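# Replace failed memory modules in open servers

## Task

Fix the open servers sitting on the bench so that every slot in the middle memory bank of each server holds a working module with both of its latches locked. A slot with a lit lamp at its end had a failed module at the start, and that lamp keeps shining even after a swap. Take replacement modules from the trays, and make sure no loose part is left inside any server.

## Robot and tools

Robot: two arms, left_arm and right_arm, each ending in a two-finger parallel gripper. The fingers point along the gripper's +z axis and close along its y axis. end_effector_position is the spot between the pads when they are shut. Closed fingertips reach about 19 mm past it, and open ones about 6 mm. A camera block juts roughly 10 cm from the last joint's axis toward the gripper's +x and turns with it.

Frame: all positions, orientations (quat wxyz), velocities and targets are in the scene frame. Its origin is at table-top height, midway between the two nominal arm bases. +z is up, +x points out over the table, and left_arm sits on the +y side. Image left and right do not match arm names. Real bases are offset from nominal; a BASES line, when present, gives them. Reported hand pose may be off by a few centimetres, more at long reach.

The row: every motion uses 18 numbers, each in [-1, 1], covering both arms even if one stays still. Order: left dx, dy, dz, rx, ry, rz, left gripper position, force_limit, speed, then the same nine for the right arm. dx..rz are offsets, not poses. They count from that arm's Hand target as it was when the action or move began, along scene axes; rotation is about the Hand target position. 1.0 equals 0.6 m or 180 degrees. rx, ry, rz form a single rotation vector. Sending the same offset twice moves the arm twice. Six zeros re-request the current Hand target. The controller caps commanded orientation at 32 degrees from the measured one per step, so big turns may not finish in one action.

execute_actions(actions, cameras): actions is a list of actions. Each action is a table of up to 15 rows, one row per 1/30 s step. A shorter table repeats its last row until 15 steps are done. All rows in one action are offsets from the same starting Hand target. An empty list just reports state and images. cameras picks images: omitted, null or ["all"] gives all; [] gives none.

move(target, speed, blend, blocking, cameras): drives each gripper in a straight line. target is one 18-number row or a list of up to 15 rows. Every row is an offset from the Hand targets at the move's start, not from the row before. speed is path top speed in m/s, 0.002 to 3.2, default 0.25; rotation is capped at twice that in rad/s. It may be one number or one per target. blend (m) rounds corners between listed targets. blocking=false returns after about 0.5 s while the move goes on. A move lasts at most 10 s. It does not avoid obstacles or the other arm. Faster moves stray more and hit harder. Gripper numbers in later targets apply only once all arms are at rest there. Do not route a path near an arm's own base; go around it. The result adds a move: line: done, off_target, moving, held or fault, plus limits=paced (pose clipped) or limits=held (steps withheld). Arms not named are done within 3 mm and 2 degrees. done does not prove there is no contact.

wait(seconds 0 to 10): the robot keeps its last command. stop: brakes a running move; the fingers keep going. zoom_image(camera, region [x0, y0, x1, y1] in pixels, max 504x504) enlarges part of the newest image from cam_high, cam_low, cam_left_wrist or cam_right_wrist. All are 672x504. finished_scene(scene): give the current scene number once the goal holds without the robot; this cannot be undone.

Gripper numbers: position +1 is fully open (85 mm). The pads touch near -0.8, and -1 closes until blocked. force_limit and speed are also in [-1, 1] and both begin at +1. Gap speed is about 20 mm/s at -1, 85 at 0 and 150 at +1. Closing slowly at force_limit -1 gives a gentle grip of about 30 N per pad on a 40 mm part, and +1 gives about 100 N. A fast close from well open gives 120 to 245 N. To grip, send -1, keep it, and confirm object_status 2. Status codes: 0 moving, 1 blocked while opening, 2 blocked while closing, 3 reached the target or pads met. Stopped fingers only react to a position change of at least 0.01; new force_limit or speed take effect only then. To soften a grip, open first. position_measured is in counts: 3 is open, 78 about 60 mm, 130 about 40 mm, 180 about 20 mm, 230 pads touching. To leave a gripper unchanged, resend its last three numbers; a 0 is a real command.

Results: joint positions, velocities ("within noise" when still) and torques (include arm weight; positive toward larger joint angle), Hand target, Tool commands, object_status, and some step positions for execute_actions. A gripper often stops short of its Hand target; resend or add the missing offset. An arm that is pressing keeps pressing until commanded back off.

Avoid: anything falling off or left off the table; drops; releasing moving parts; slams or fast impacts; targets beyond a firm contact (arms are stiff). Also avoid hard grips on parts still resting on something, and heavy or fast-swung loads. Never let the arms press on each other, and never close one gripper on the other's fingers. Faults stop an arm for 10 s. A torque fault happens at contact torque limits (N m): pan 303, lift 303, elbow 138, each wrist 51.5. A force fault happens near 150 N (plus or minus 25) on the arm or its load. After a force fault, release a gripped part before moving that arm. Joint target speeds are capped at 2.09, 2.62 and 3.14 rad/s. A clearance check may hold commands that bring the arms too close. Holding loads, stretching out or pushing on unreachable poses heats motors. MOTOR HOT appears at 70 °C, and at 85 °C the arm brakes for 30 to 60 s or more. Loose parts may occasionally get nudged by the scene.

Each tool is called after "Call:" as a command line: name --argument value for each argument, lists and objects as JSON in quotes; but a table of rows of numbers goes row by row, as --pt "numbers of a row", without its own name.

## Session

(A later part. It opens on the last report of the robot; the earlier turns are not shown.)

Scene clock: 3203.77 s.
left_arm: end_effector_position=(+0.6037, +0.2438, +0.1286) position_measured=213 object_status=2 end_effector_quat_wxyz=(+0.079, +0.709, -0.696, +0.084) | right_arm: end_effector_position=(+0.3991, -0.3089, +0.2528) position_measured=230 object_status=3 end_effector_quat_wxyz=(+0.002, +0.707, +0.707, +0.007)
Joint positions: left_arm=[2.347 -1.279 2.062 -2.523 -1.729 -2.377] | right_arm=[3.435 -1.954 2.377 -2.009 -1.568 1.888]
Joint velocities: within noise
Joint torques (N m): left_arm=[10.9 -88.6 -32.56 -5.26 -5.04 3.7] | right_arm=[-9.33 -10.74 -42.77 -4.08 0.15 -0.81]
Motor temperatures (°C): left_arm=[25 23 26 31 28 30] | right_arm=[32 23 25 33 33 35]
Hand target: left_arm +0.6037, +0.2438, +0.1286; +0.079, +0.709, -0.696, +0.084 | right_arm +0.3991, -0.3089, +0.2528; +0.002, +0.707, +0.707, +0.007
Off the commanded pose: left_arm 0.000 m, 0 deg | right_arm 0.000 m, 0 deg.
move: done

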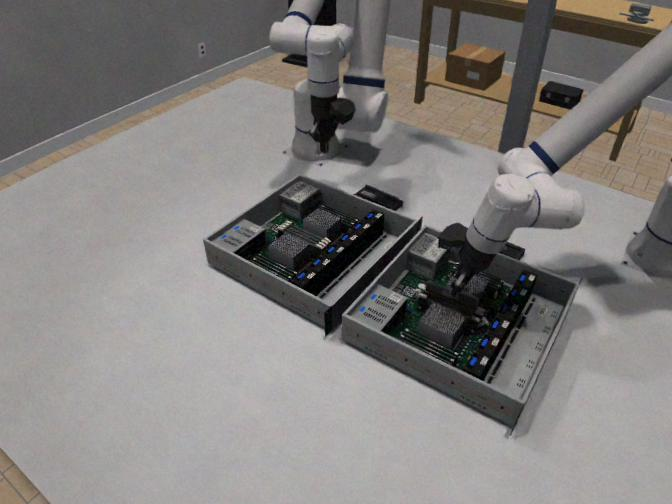

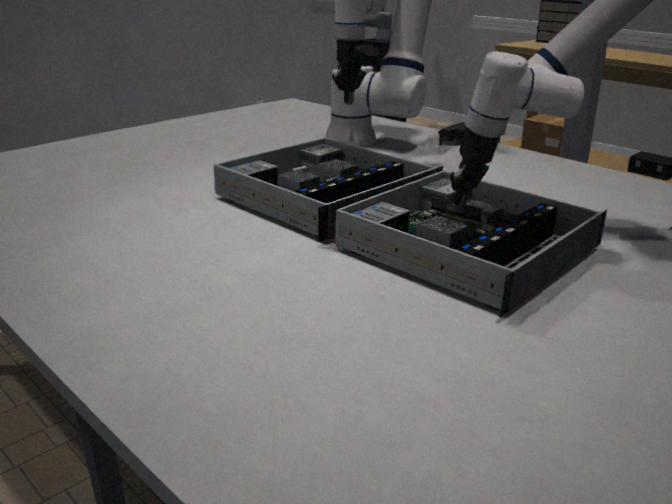

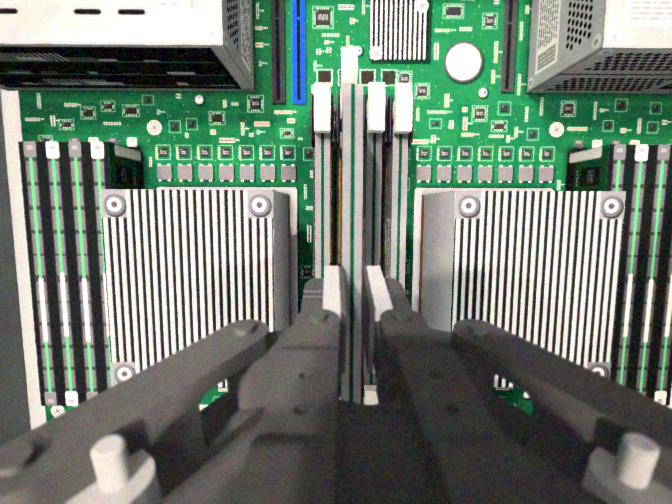

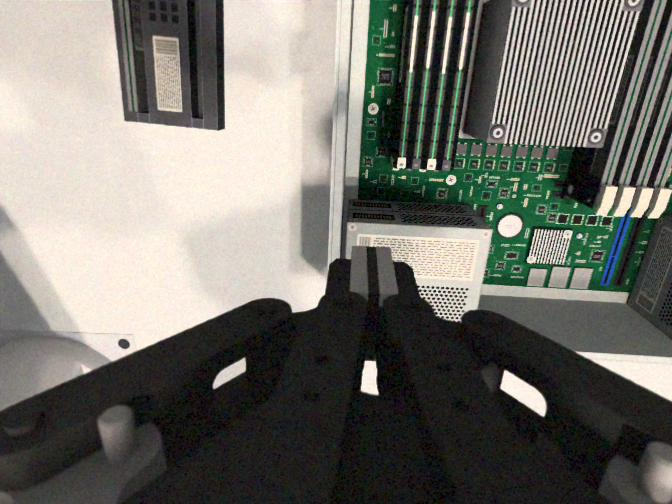

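Call:
move --target '[0,0,0,-0.012,0,0,-1,-0.5,-1,0,0,0,0,0,0,-1,-0.3,-1]' --speed 0.05

Call:
zoom_image --camera "cam_left_wrist" --region '[230, 0, 470, 300]'

Call:
zoom_image --camera "cam_high" --region '[420, 275, 490, 330]'

Call:
zoom_image --camera "cam_low" --region '[420, 180, 500, 240]'

Scene clock: 3216.57 s.
left_arm: end_effector_position=(+0.6037, +0.2438, +0.1286) position_measured=213 object_status=2 end_effector_quat_wxyz=(+0.092, +0.707, -0.694, +0.097) | right_arm: end_effector_position=(+0.3991, -0.3089, +0.2528) position_measured=230 object_status=3 end_effector_quat_wxyz=(+0.002, +0.707, +0.707, +0.007)
Joint positions: left_arm=[2.357 -1.278 2.074 -2.562 -1.757 -2.371] | right_arm=[3.435 -1.954 2.377 -2.009 -1.568 1.888]
Joint velocities: within noise
Joint torques (N m): left_arm=[12.55 -59.75 -31.48 -5.38 -5.18 3.75] | right_arm=[-7.24 -9.88 -43.13 -4.67 -0.25 -0.62]
Motor temperatures (°C): left_arm=[25 23 26 31 28 30] | right_arm=[32 23 25 33 33 35]
Hand target: left_arm +0.6037, +0.2438, +0.1286; +0.093, +0.707, -0.694, +0.097 | right_arm +0.3991, -0.3089, +0.2528; +0.002, +0.707, +0.707, +0.007
Off the commanded pose: left_arm 0.000 m, 0 deg | right_arm 0.000 m, 0 deg.
move: done

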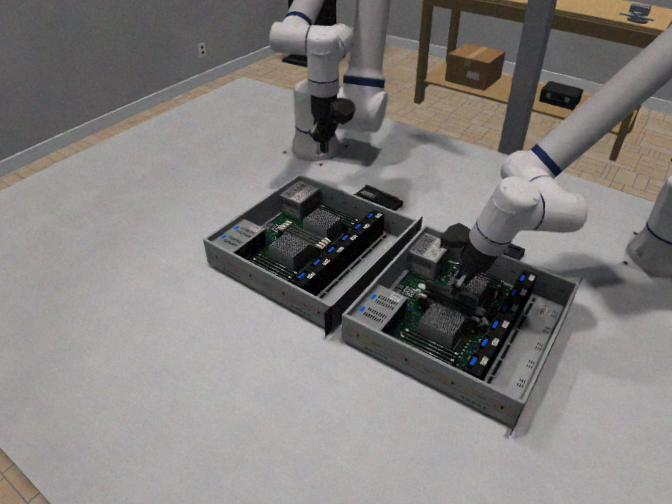

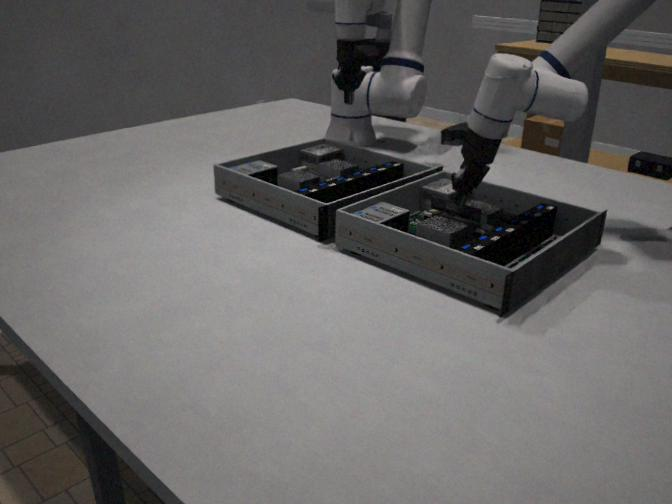

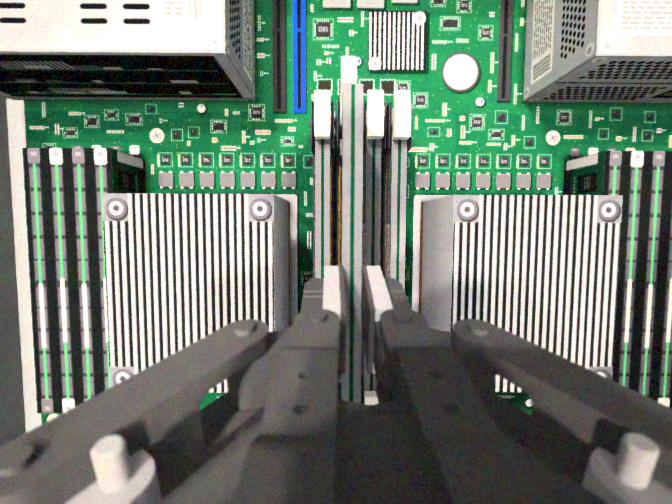

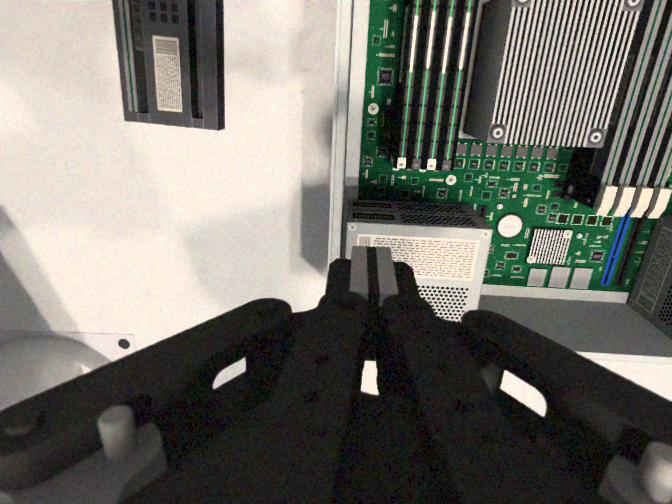

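Scaled by 1.680 from the camera's 672x504 image, which has a finer 960x720 frame.

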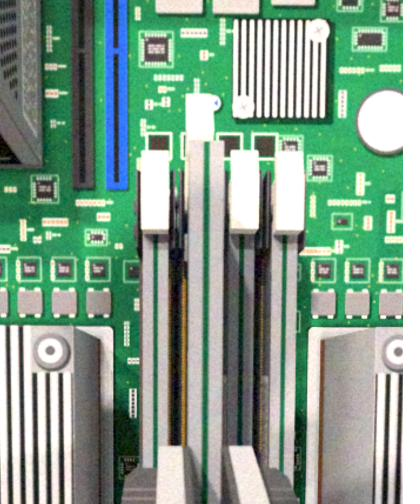

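Scaled by 7.200 from the camera's 672x504 image, which has a finer 960x720 frame.

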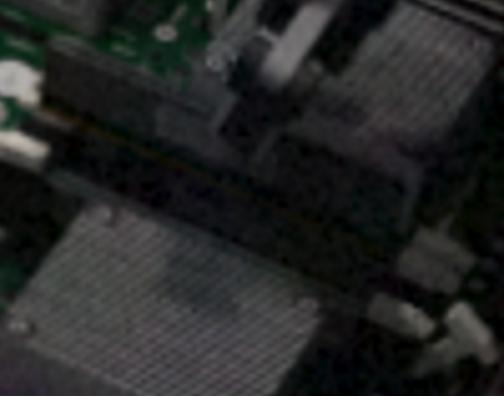

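Scaled by 6.300 from the camera's 672x504 image, which has a finer 960x720 frame.

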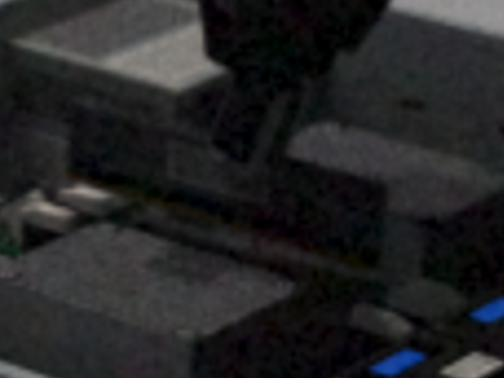

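Call:
move --target '[0.0008,0.0125,-0.026,0,0,0,-1,-0.5,-1,0,0,0,0,0,0,-1,-0.3,-1]' --speed 0.03 --cameras '["cam_left_wrist","cam_high"]'

Call:
zoom_image --camera "cam_left_wrist" --region '[230, 0, 470, 300]'

Call:
zoom_image --camera "cam_high" --region '[420, 275, 490, 330]'

Scene clock: 3233.13 s.
left_arm: end_effector_position=(+0.6041, +0.2512, +0.1132) position_measured=213 object_status=2 end_effector_quat_wxyz=(+0.093, +0.707, -0.694, +0.097) | right_arm: end_effector_position=(+0.3991, -0.3089, +0.2528) position_measured=230 object_status=3 end_effector_quat_wxyz=(+0.002, +0.707, +0.707, +0.007)
Joint positions: left_arm=[2.366 -1.261 2.089 -2.592 -1.759 -2.363] | right_arm=[3.435 -1.954 2.377 -2.009 -1.568 1.888]
Joint velocities: within noise
Joint torques (N m): left_arm=[9.34 -62.02 -30.83 -5.68 -5.02 3.59] | right_arm=[-5.14 -10.53 -44 -4.77 -0.15 -0.54]
Motor temperatures (°C): left_arm=[25 23 26 31 28 30] | right_arm=[32 23 25 33 33 35]
Hand target: left_arm +0.6041, +0.2513, +0.1130; +0.093, +0.707, -0.694, +0.097 | right_arm +0.3991, -0.3089, +0.2528; +0.002, +0.707, +0.707, +0.007
Off the commanded pose: left_arm 0.000 m, 0 deg | right_arm 0.000 m, 0 deg.
move: done
Images, in order (width x height): cam_high 672x504, cam_left_wrist 672x504.

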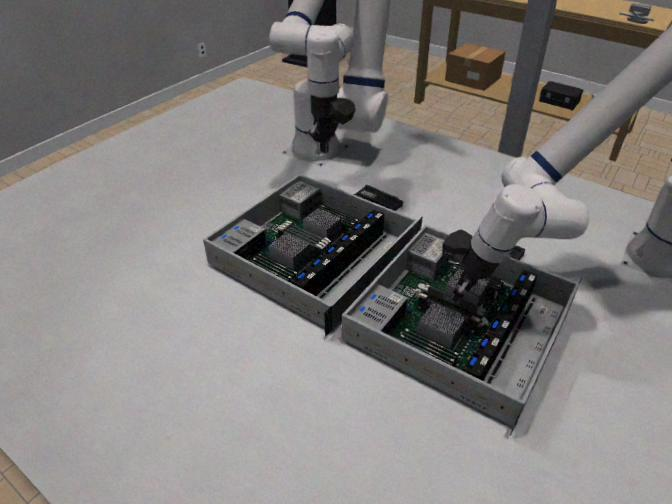

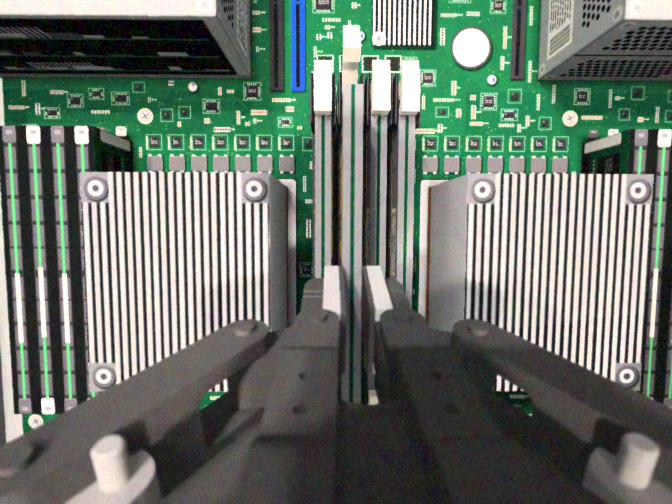

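Scaled by 1.680 from the camera's 672x504 image, which has a finer 960x720 frame.

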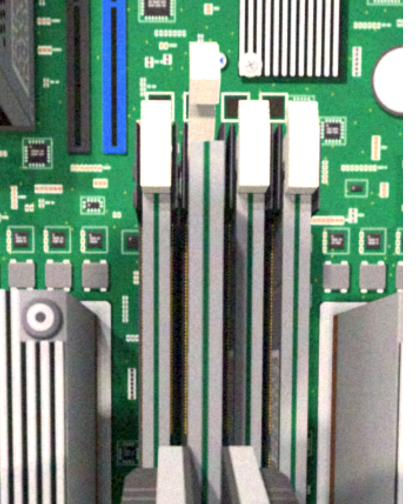

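Scaled by 7.200 from the camera's 672x504 image, which has a finer 960x720 frame.

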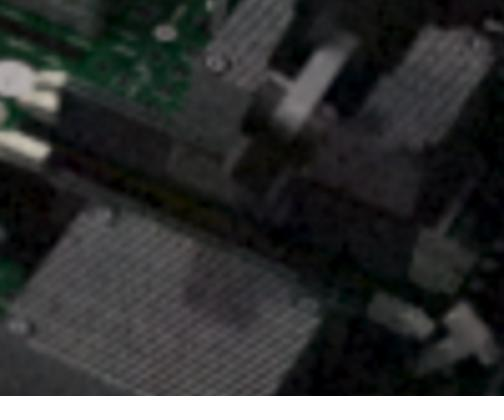

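Call:
move --target '[-0.0004,-0.002,-0.02,0,0,0,-1,-0.5,-1,0,0,0,0,0,0,-1,-0.3,-1]' --speed 0.015 --cameras '["cam_left_wrist","cam_high"]'

Call:
zoom_image --camera "cam_left_wrist" --region '[230, 0, 470, 300]'

Call:
zoom_image --camera "cam_high" --region '[420, 275, 490, 330]'

Scene clock: 3246.40 s.
left_arm: end_effector_position=(+0.6039, +0.2501, +0.1012) position_measured=213 object_status=2 end_effector_quat_wxyz=(+0.093, +0.707, -0.694, +0.097) | right_arm: end_effector_position=(+0.3991, -0.3089, +0.2528) position_measured=230 object_status=3 end_effector_quat_wxyz=(+0.002, +0.707, +0.707, +0.007)
Joint positions: left_arm=[2.364 -1.244 2.095 -2.615 -1.759 -2.364] | right_arm=[3.435 -1.954 2.377 -2.009 -1.568 1.888]
Joint velocities: within noise
Joint torques (N m): left_arm=[-8.93 -53.13 -17.11 -1.43 6.53 -2.93] | right_arm=[-6.34 -9.78 -43.25 -4.77 -0.26 -0.83]
Motor temperatures (°C): left_arm=[25 23 26 30 28 30] | right_arm=[32 23 25 33 33 34]
Hand target: left_arm +0.6039, +0.2501, +0.1010; +0.093, +0.707, -0.694, +0.097 | right_arm +0.3991, -0.3089, +0.2528; +0.002, +0.707, +0.707, +0.007
Off the commanded pose: left_arm 0.000 m, 0 deg | right_arm 0.000 m, 0 deg.
move: done
Images, in order (width x height): cam_high 672x504, cam_left_wrist 672x504.

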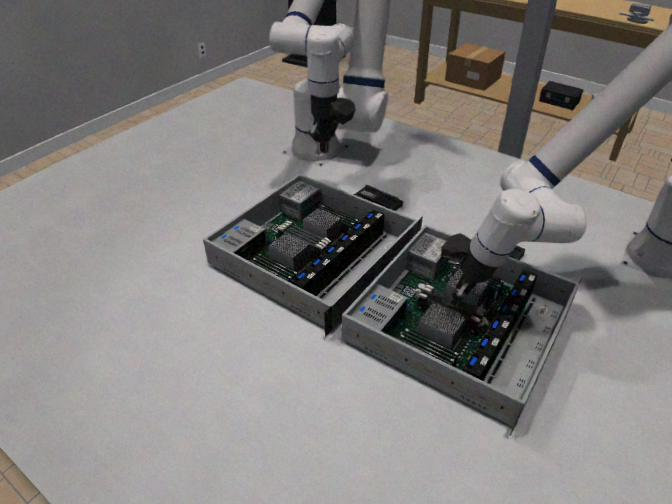

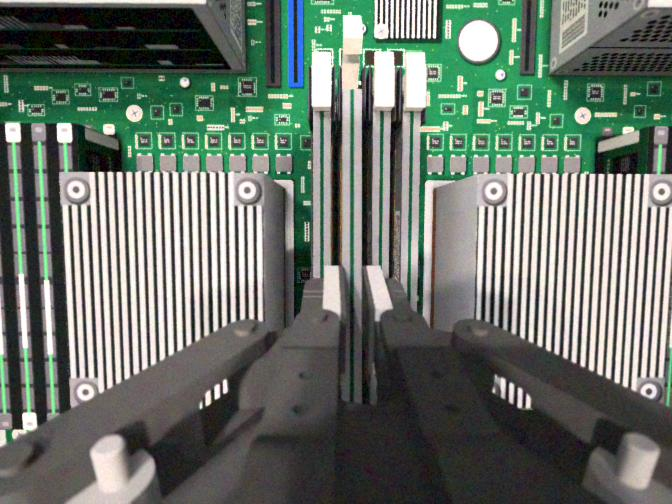

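Scaled by 1.680 from the camera's 672x504 image, which has a finer 960x720 frame.

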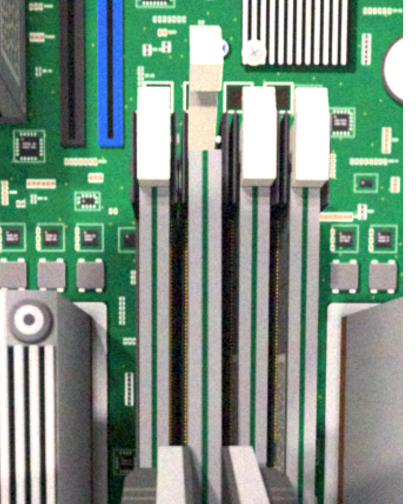

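Scaled by 7.200 from the camera's 672x504 image, which has a finer 960x720 frame.

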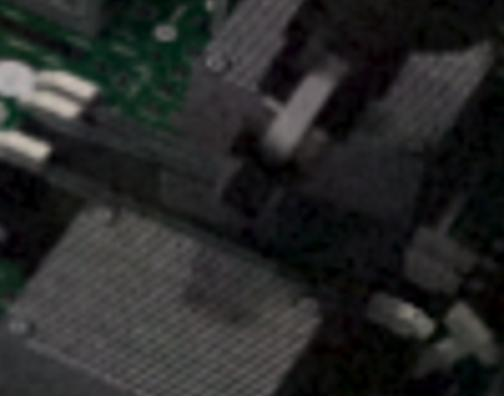

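Call:
move --pt "0 0 0.02 0 0 0 -1 -0.5 -1 0 0 0 0 0 0 -1 -0.3 -1" --pt "0 -0.004 0.02 0 0 0 -1 -0.5 -1 0 0 0 0 0 0 -1 -0.3 -1" --speed 0.03

Call:
zoom_image --camera "cam_left_wrist" --region '[230, 0, 470, 300]'

Call:
zoom_image --camera "cam_high" --region '[420, 275, 490, 330]'

Call:
zoom_image --camera "cam_low" --region '[420, 180, 500, 240]'

Scene clock: 3264.07 s.
left_arm: end_effector_position=(+0.6039, +0.2479, +0.1129) position_measured=213 object_status=2 end_effector_quat_wxyz=(+0.093, +0.707, -0.694, +0.097) | right_arm: end_effector_position=(+0.3991, -0.3089, +0.2528) position_measured=230 object_status=3 end_effector_quat_wxyz=(+0.002, +0.707, +0.707, +0.007)
Joint positions: left_arm=[2.362 -1.259 2.087 -2.592 -1.759 -2.367] | right_arm=[3.435 -1.954 2.377 -2.009 -1.568 1.888]
Joint velocities: within noise
Joint torques (N m): left_arm=[-20.85 -89.45 -43.2 -2.47 1.71 -3.23] | right_arm=[-7.83 -9.3 -43.2 -4.36 -0.28 -0.63]
Motor temperatures (°C): left_arm=[25 23 26 30 28 30] | right_arm=[32 23 25 33 33 34]
Hand target: left_arm +0.6039, +0.2477, +0.1130; +0.093, +0.707, -0.694, +0.097 | right_arm +0.3991, -0.3089, +0.2528; +0.002, +0.707, +0.707, +0.007
Off the commanded pose: left_arm 0.000 m, 0 deg | right_arm 0.000 m, 0 deg.
move: done

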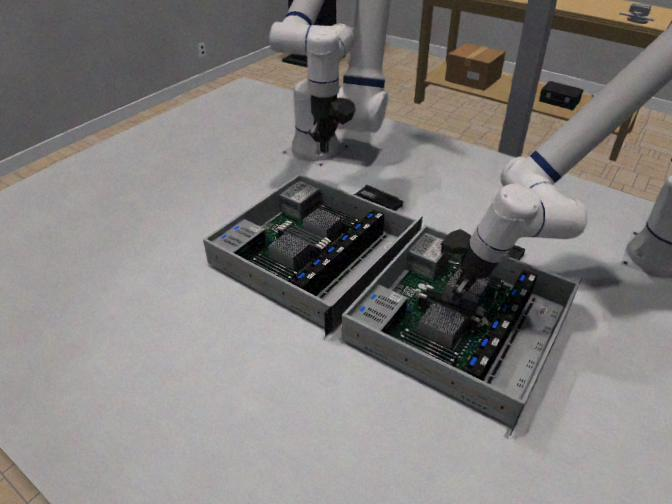

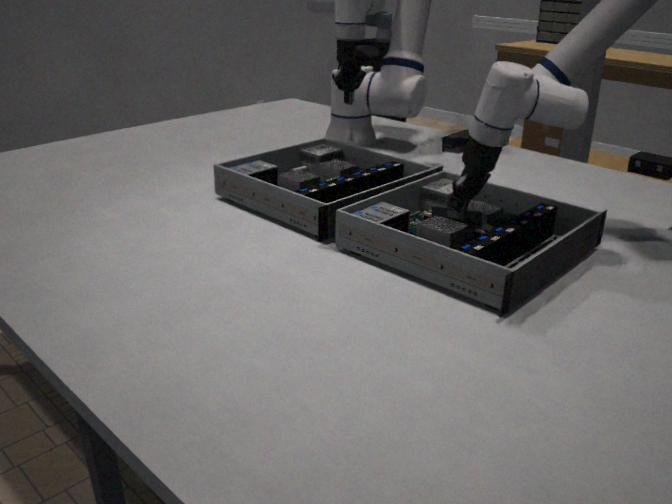

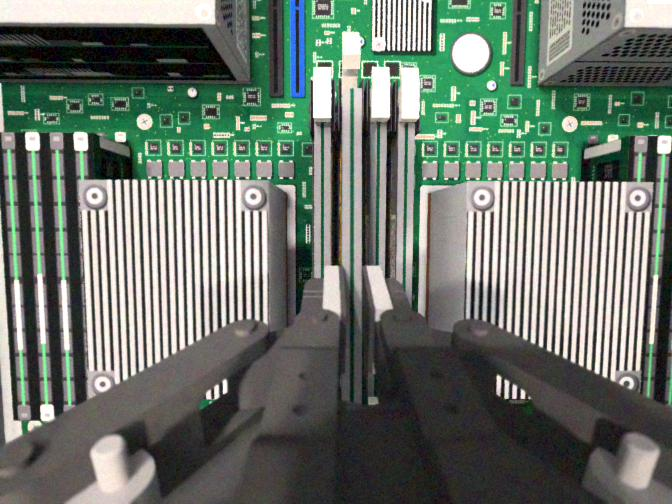

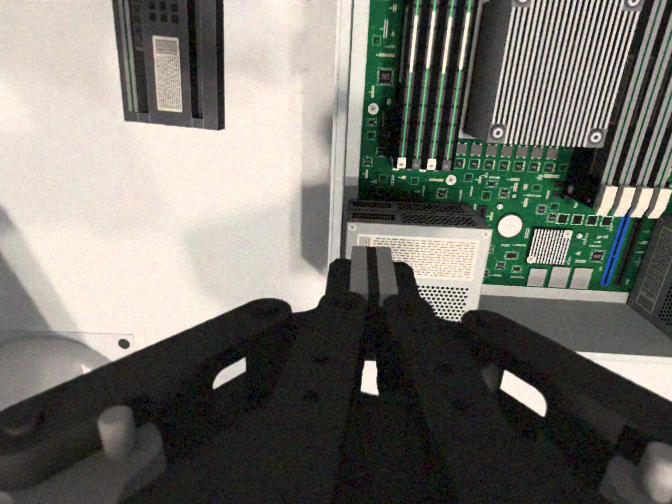

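Scaled by 1.680 from the camera's 672x504 image, which has a finer 960x720 frame.

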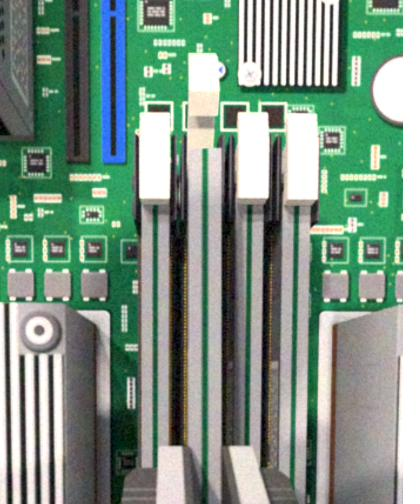

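Scaled by 7.200 from the camera's 672x504 image, which has a finer 960x720 frame.

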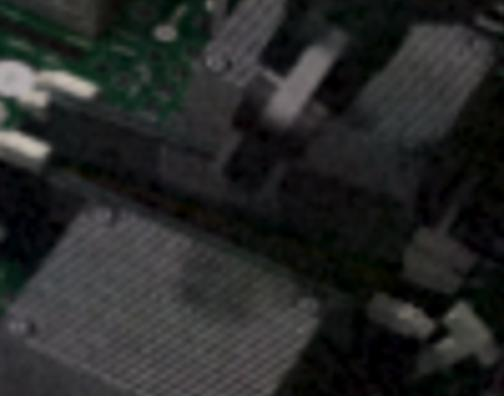

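Scaled by 6.300 from the camera's 672x504 image, which has a finer 960x720 frame.

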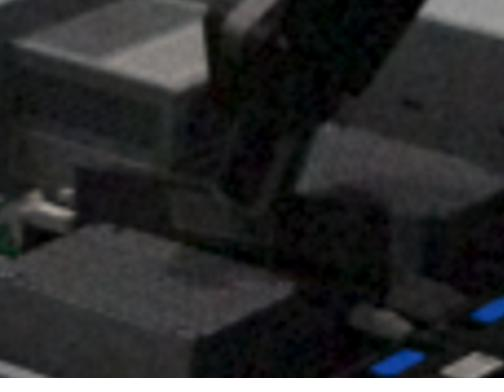

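Call:
move --target '[0,0.001,0,-0.018,0,0,-1,-0.5,-1,0,0,0,0,0,0,-1,-0.3,-1]' --speed 0.03

Call:
zoom_image --camera "cam_left_wrist" --region '[230, 0, 470, 300]'

Call:
zoom_image --camera "cam_high" --region '[420, 275, 490, 330]'

Call:
zoom_image --camera "cam_low" --region '[420, 180, 500, 240]'

Scene clock: 3278.10 s.
left_arm: end_effector_position=(+0.6039, +0.2483, +0.1130) position_measured=213 object_status=2 end_effector_quat_wxyz=(+0.112, +0.704, -0.691, +0.116) | right_arm: end_effector_position=(+0.3991, -0.3089, +0.2528) position_measured=230 object_status=3 end_effector_quat_wxyz=(+0.002, +0.707, +0.707, +0.007)
Joint positions: left_arm=[2.378 -1.255 2.104 -2.65 -1.802 -2.359] | right_arm=[3.435 -1.954 2.377 -2.009 -1.568 1.888]
Joint velocities: within noise
Joint torques (N m): left_arm=[9.63 -60.31 -33.05 -6.23 -6.25 3.52] | right_arm=[-6.82 -9.66 -43.78 -3.87 -0.2 -0.6]
Motor temperatures (°C): left_arm=[25 23 26 30 28 30] | right_arm=[32 23 25 33 33 34]
Hand target: left_arm +0.6039, +0.2483, +0.1130; +0.112, +0.704, -0.691, +0.117 | right_arm +0.3991, -0.3089, +0.2528; +0.002, +0.707, +0.707, +0.007
Off the commanded pose: left_arm 0.000 m, 0 deg | right_arm 0.000 m, 0 deg.
move: done

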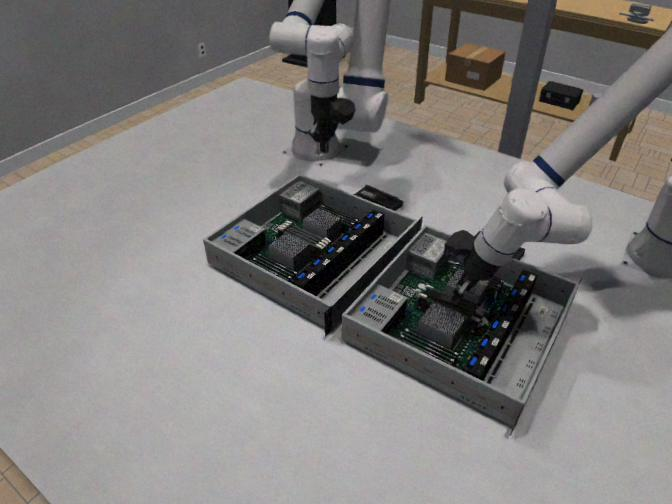

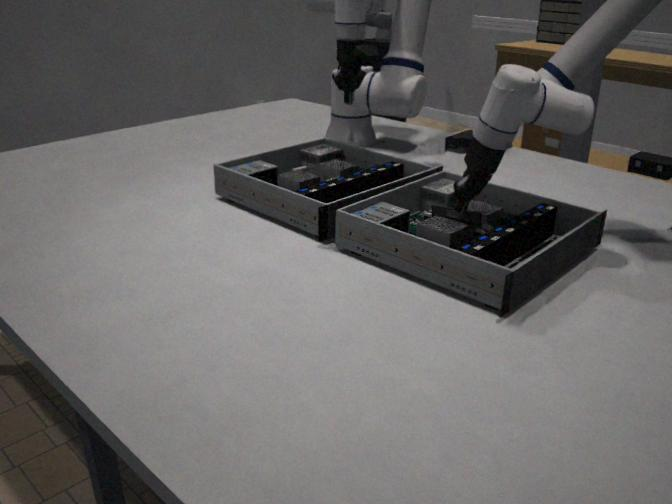

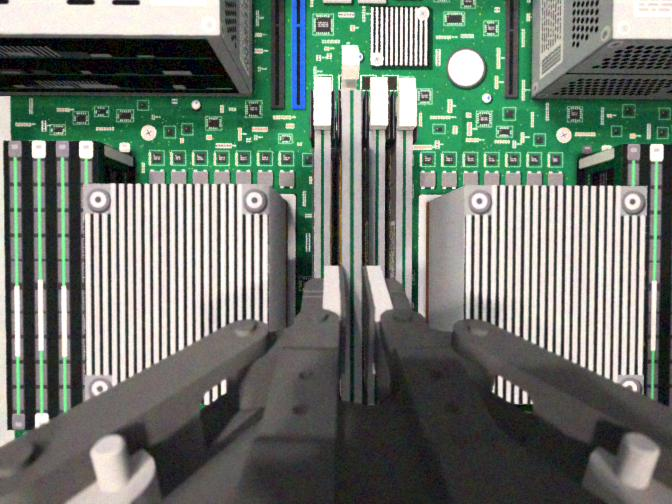

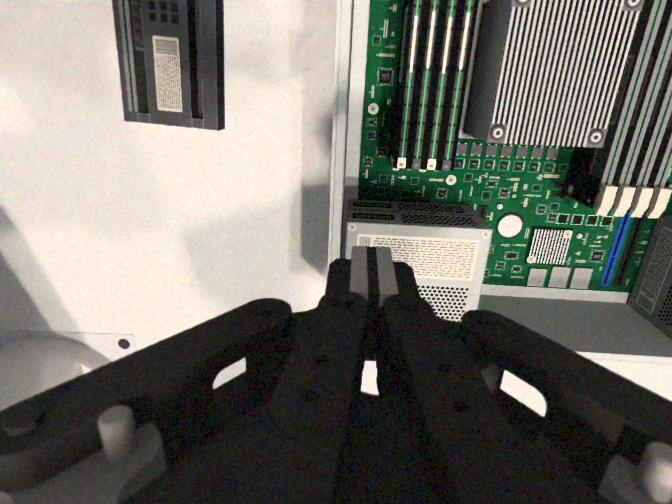

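Scaled by 1.680 from the camera's 672x504 image, which has a finer 960x720 frame.

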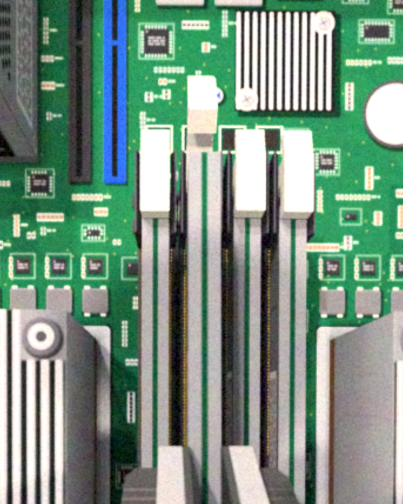

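Scaled by 7.200 from the camera's 672x504 image, which has a finer 960x720 frame.

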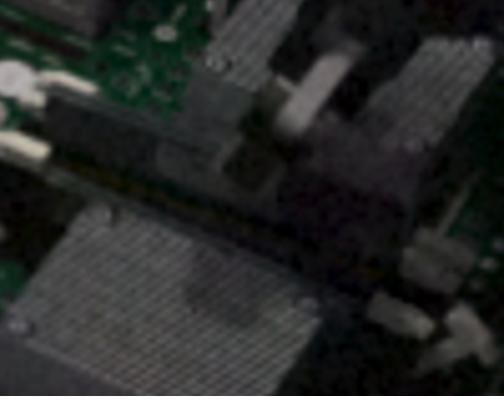

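Scaled by 6.300 from the camera's 672x504 image, which has a finer 960x720 frame.

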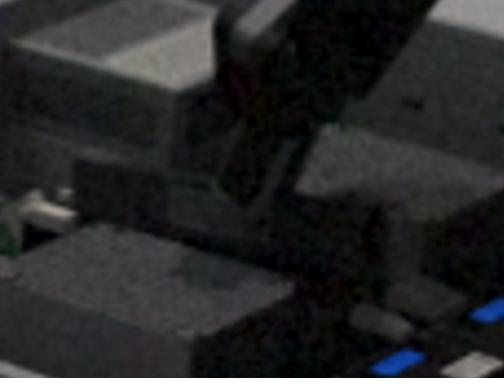

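Call:
move --target '[-0.0004,-0.0003,-0.015,0,0,0,-1,-0.5,-1,0,0,0,0,0,0,-1,-0.3,-1]' --speed 0.015 --cameras '["cam_left_wrist","cam_high"]'

Call:
zoom_image --camera "cam_left_wrist" --region '[230, 0, 470, 300]'

Call:
zoom_image --camera "cam_high" --region '[420, 275, 490, 330]'

Scene clock: 3313.47 s.
left_arm: end_effector_position=(+0.6036, +0.2481, +0.1042) position_measured=213 object_status=2 end_effector_quat_wxyz=(+0.112, +0.704, -0.691, +0.117) | right_arm: end_effector_position=(+0.3991, -0.3089, +0.2528) position_measured=230 object_status=3 end_effector_quat_wxyz=(+0.002, +0.707, +0.707, +0.007)
Joint positions: left_arm=[2.378 -1.243 2.109 -2.667 -1.802 -2.36] | right_arm=[3.435 -1.954 2.377 -2.009 -1.568 1.888]
Joint velocities: within noise
Joint torques (N m): left_arm=[-30.43 -54.37 -37.73 -8.1 -2.83 -3.01] | right_arm=[-5.18 -10.38 -44.52 -4.47 -0.11 -1.08]
Motor temperatures (°C): left_arm=[25 23 26 30 28 30] | right_arm=[32 23 25 33 33 34]
Hand target: left_arm +0.6037, +0.2481, +0.1040; +0.112, +0.704, -0.691, +0.117 | right_arm +0.3991, -0.3089, +0.2528; +0.002, +0.707, +0.707, +0.007
Off the commanded pose: left_arm 0.000 m, 0 deg | right_arm 0.000 m, 0 deg.
move: done
Images, in order (width x height): cam_high 672x504, cam_left_wrist 672x504.

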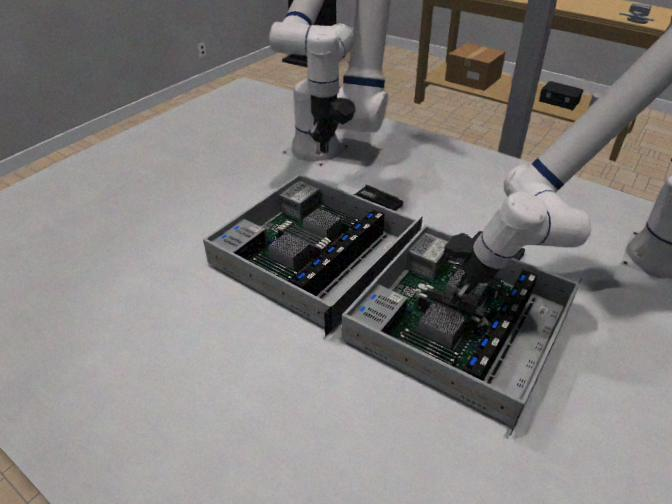

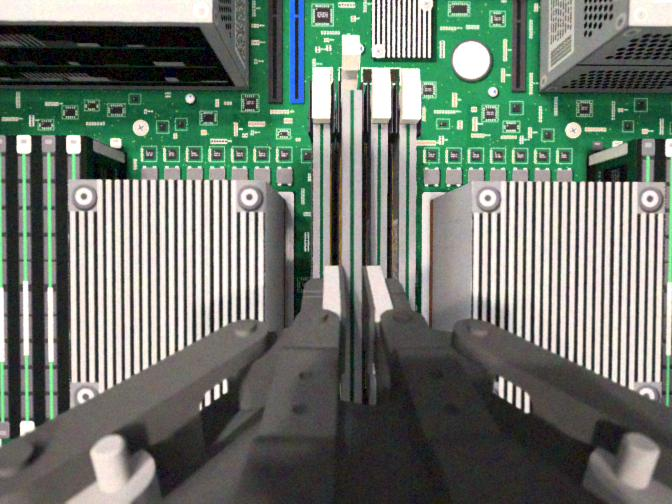

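Scaled by 1.680 from the camera's 672x504 image, which has a finer 960x720 frame.

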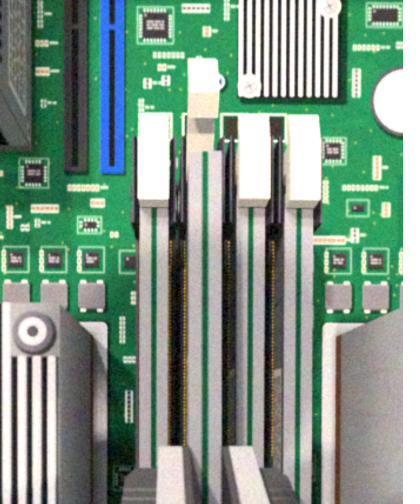

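Scaled by 7.200 from the camera's 672x504 image, which has a finer 960x720 frame.

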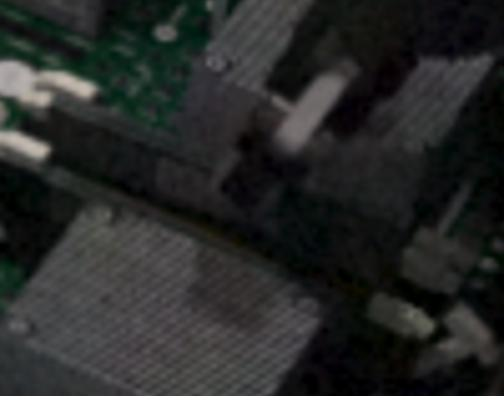

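Call:
move --pt "0 0 0.008 0 0 0 -1 -0.5 -1 0 0 0 0 0 0 -1 -0.3 -1" --pt "0 0.0022 0.008 0 0 0 -1 -0.5 -1 0 0 0 0 0 0 -1 -0.3 -1" --pt "0 0.0022 -0.005 0 0 0 -1 -0.5 -1 0 0 0 0 0 0 -1 -0.3 -1" --speed 0.015 --cameras '["cam_left_wrist","cam_high"]'

Call:
zoom_image --camera "cam_left_wrist" --region '[230, 0, 470, 300]'

Call:
zoom_image --camera "cam_high" --region '[420, 275, 490, 330]'

Scene clock: 3337.53 s.
left_arm: end_effector_position=(+0.6037, +0.2494, +0.1012) position_measured=213 object_status=2 end_effector_quat_wxyz=(+0.112, +0.704, -0.691, +0.117) | right_arm: end_effector_position=(+0.3991, -0.3089, +0.2528) position_measured=230 object_status=3 end_effector_quat_wxyz=(+0.002, +0.707, +0.707, +0.007)
Joint positions: left_arm=[2.38 -1.239 2.111 -2.673 -1.803 -2.358] | right_arm=[3.435 -1.954 2.377 -2.009 -1.568 1.888]
Joint velocities: within noise
Joint torques (N m): left_arm=[12.11 -62.46 -30.51 -5.98 -5.16 3.73] | right_arm=[-5 -8.64 -44.07 -4.16 -0.16 -0.88]
Motor temperatures (°C): left_arm=[25 23 26 30 28 30] | right_arm=[32 23 25 33 33 34]
Hand target: left_arm +0.6037, +0.2494, +0.1010; +0.112, +0.704, -0.691, +0.117 | right_arm +0.3991, -0.3089, +0.2528; +0.002, +0.707, +0.707, +0.007
Off the commanded pose: left_arm 0.000 m, 0 deg | right_arm 0.000 m, 0 deg.
move: done
Images, in order (width x height): cam_high 672x504, cam_left_wrist 672x504.

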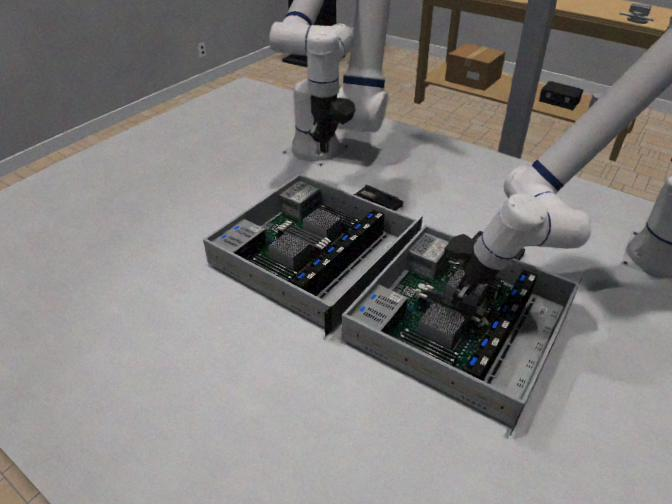

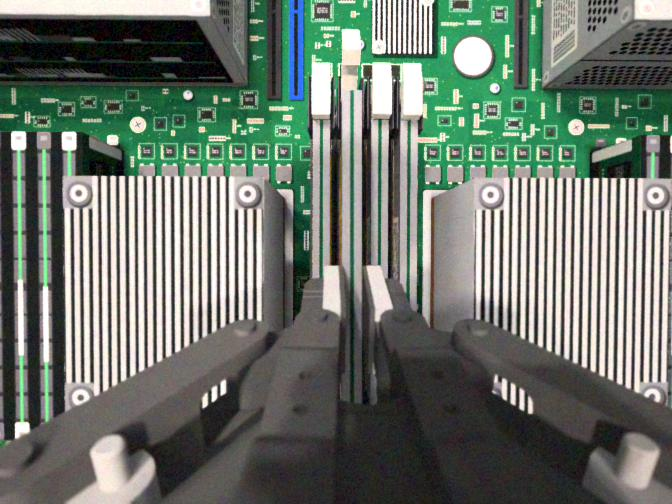

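Scaled by 1.680 from the camera's 672x504 image, which has a finer 960x720 frame.

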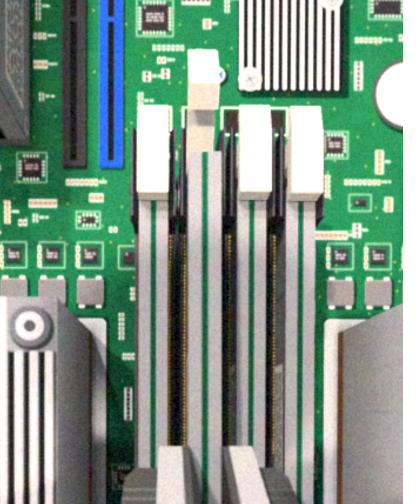

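Scaled by 7.200 from the camera's 672x504 image, which has a finer 960x720 frame.

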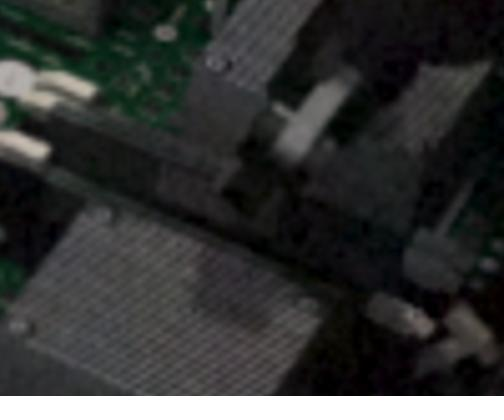

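No contact. Continue down.

Call:
move --target '[0,-0.0003,-0.008,0,0,0,-1,-0.5,-1,0,0,0,0,0,0,-1,-0.3,-1]' --speed 0.01 --cameras '["cam_left_wrist","cam_high"]'

Call:
zoom_image --camera "cam_left_wrist" --region '[230, 0, 470, 300]'

Call:
zoom_image --camera "cam_high" --region '[420, 275, 490, 330]'

Scene clock: 3346.70 s.
left_arm: end_effector_position=(+0.6037, +0.2493, +0.0964) position_measured=213 object_status=2 end_effector_quat_wxyz=(+0.113, +0.704, -0.691, +0.117) | right_arm: end_effector_position=(+0.3991, -0.3089, +0.2528) position_measured=230 object_status=3 end_effector_quat_wxyz=(+0.002, +0.707, +0.707, +0.007)
Joint positions: left_arm=[2.379 -1.232 2.113 -2.682 -1.803 -2.358] | right_arm=[3.435 -1.954 2.377 -2.009 -1.568 1.888]
Joint velocities: within noise
Joint torques (N m): left_arm=[-20.05 -62.07 -29.33 -5.58 -2.41 -2.27] | right_arm=[-6.34 -12.1 -44.7 -4.15 -0.06 -0.63]
Motor temperatures (°C): left_arm=[25 23 26 30 28 30] | right_arm=[32 23 25 33 33 34]
Hand target: left_arm +0.6037, +0.2492, +0.0962; +0.112, +0.704, -0.691, +0.117 | right_arm +0.3991, -0.3089, +0.2528; +0.002, +0.707, +0.707, +0.007
Off the commanded pose: left_arm 0.000 m, 0 deg | right_arm 0.000 m, 0 deg.
move: done
Images, in order (width x height): cam_high 672x504, cam_left_wrist 672x504.

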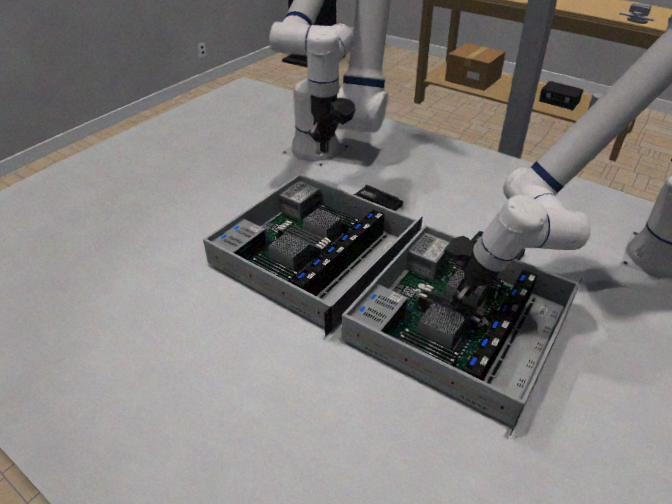

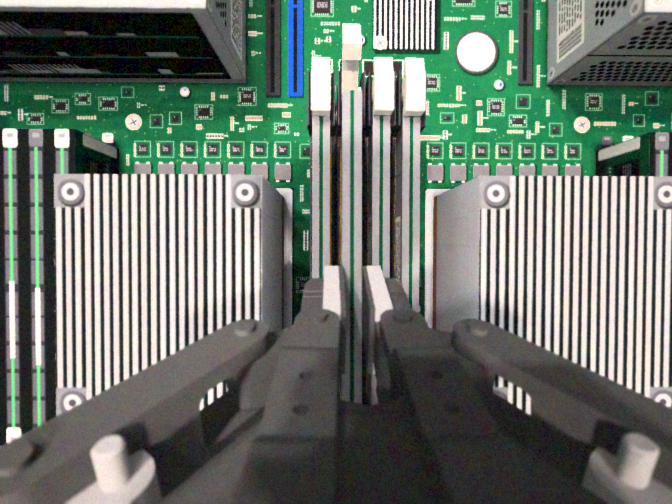

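Scaled by 1.680 from the camera's 672x504 image, which has a finer 960x720 frame.

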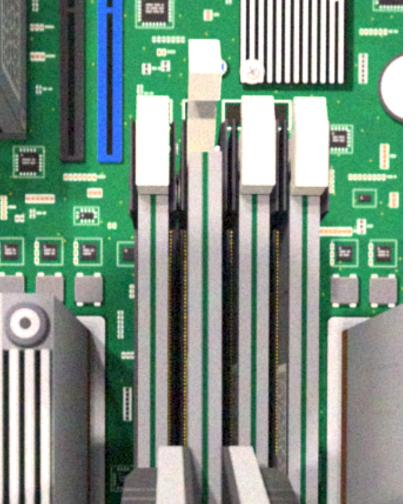

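Scaled by 7.200 from the camera's 672x504 image, which has a finer 960x720 frame.

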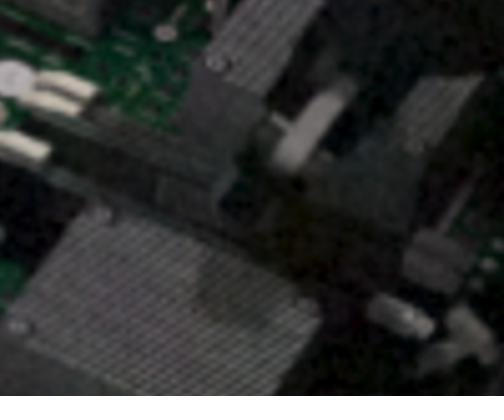

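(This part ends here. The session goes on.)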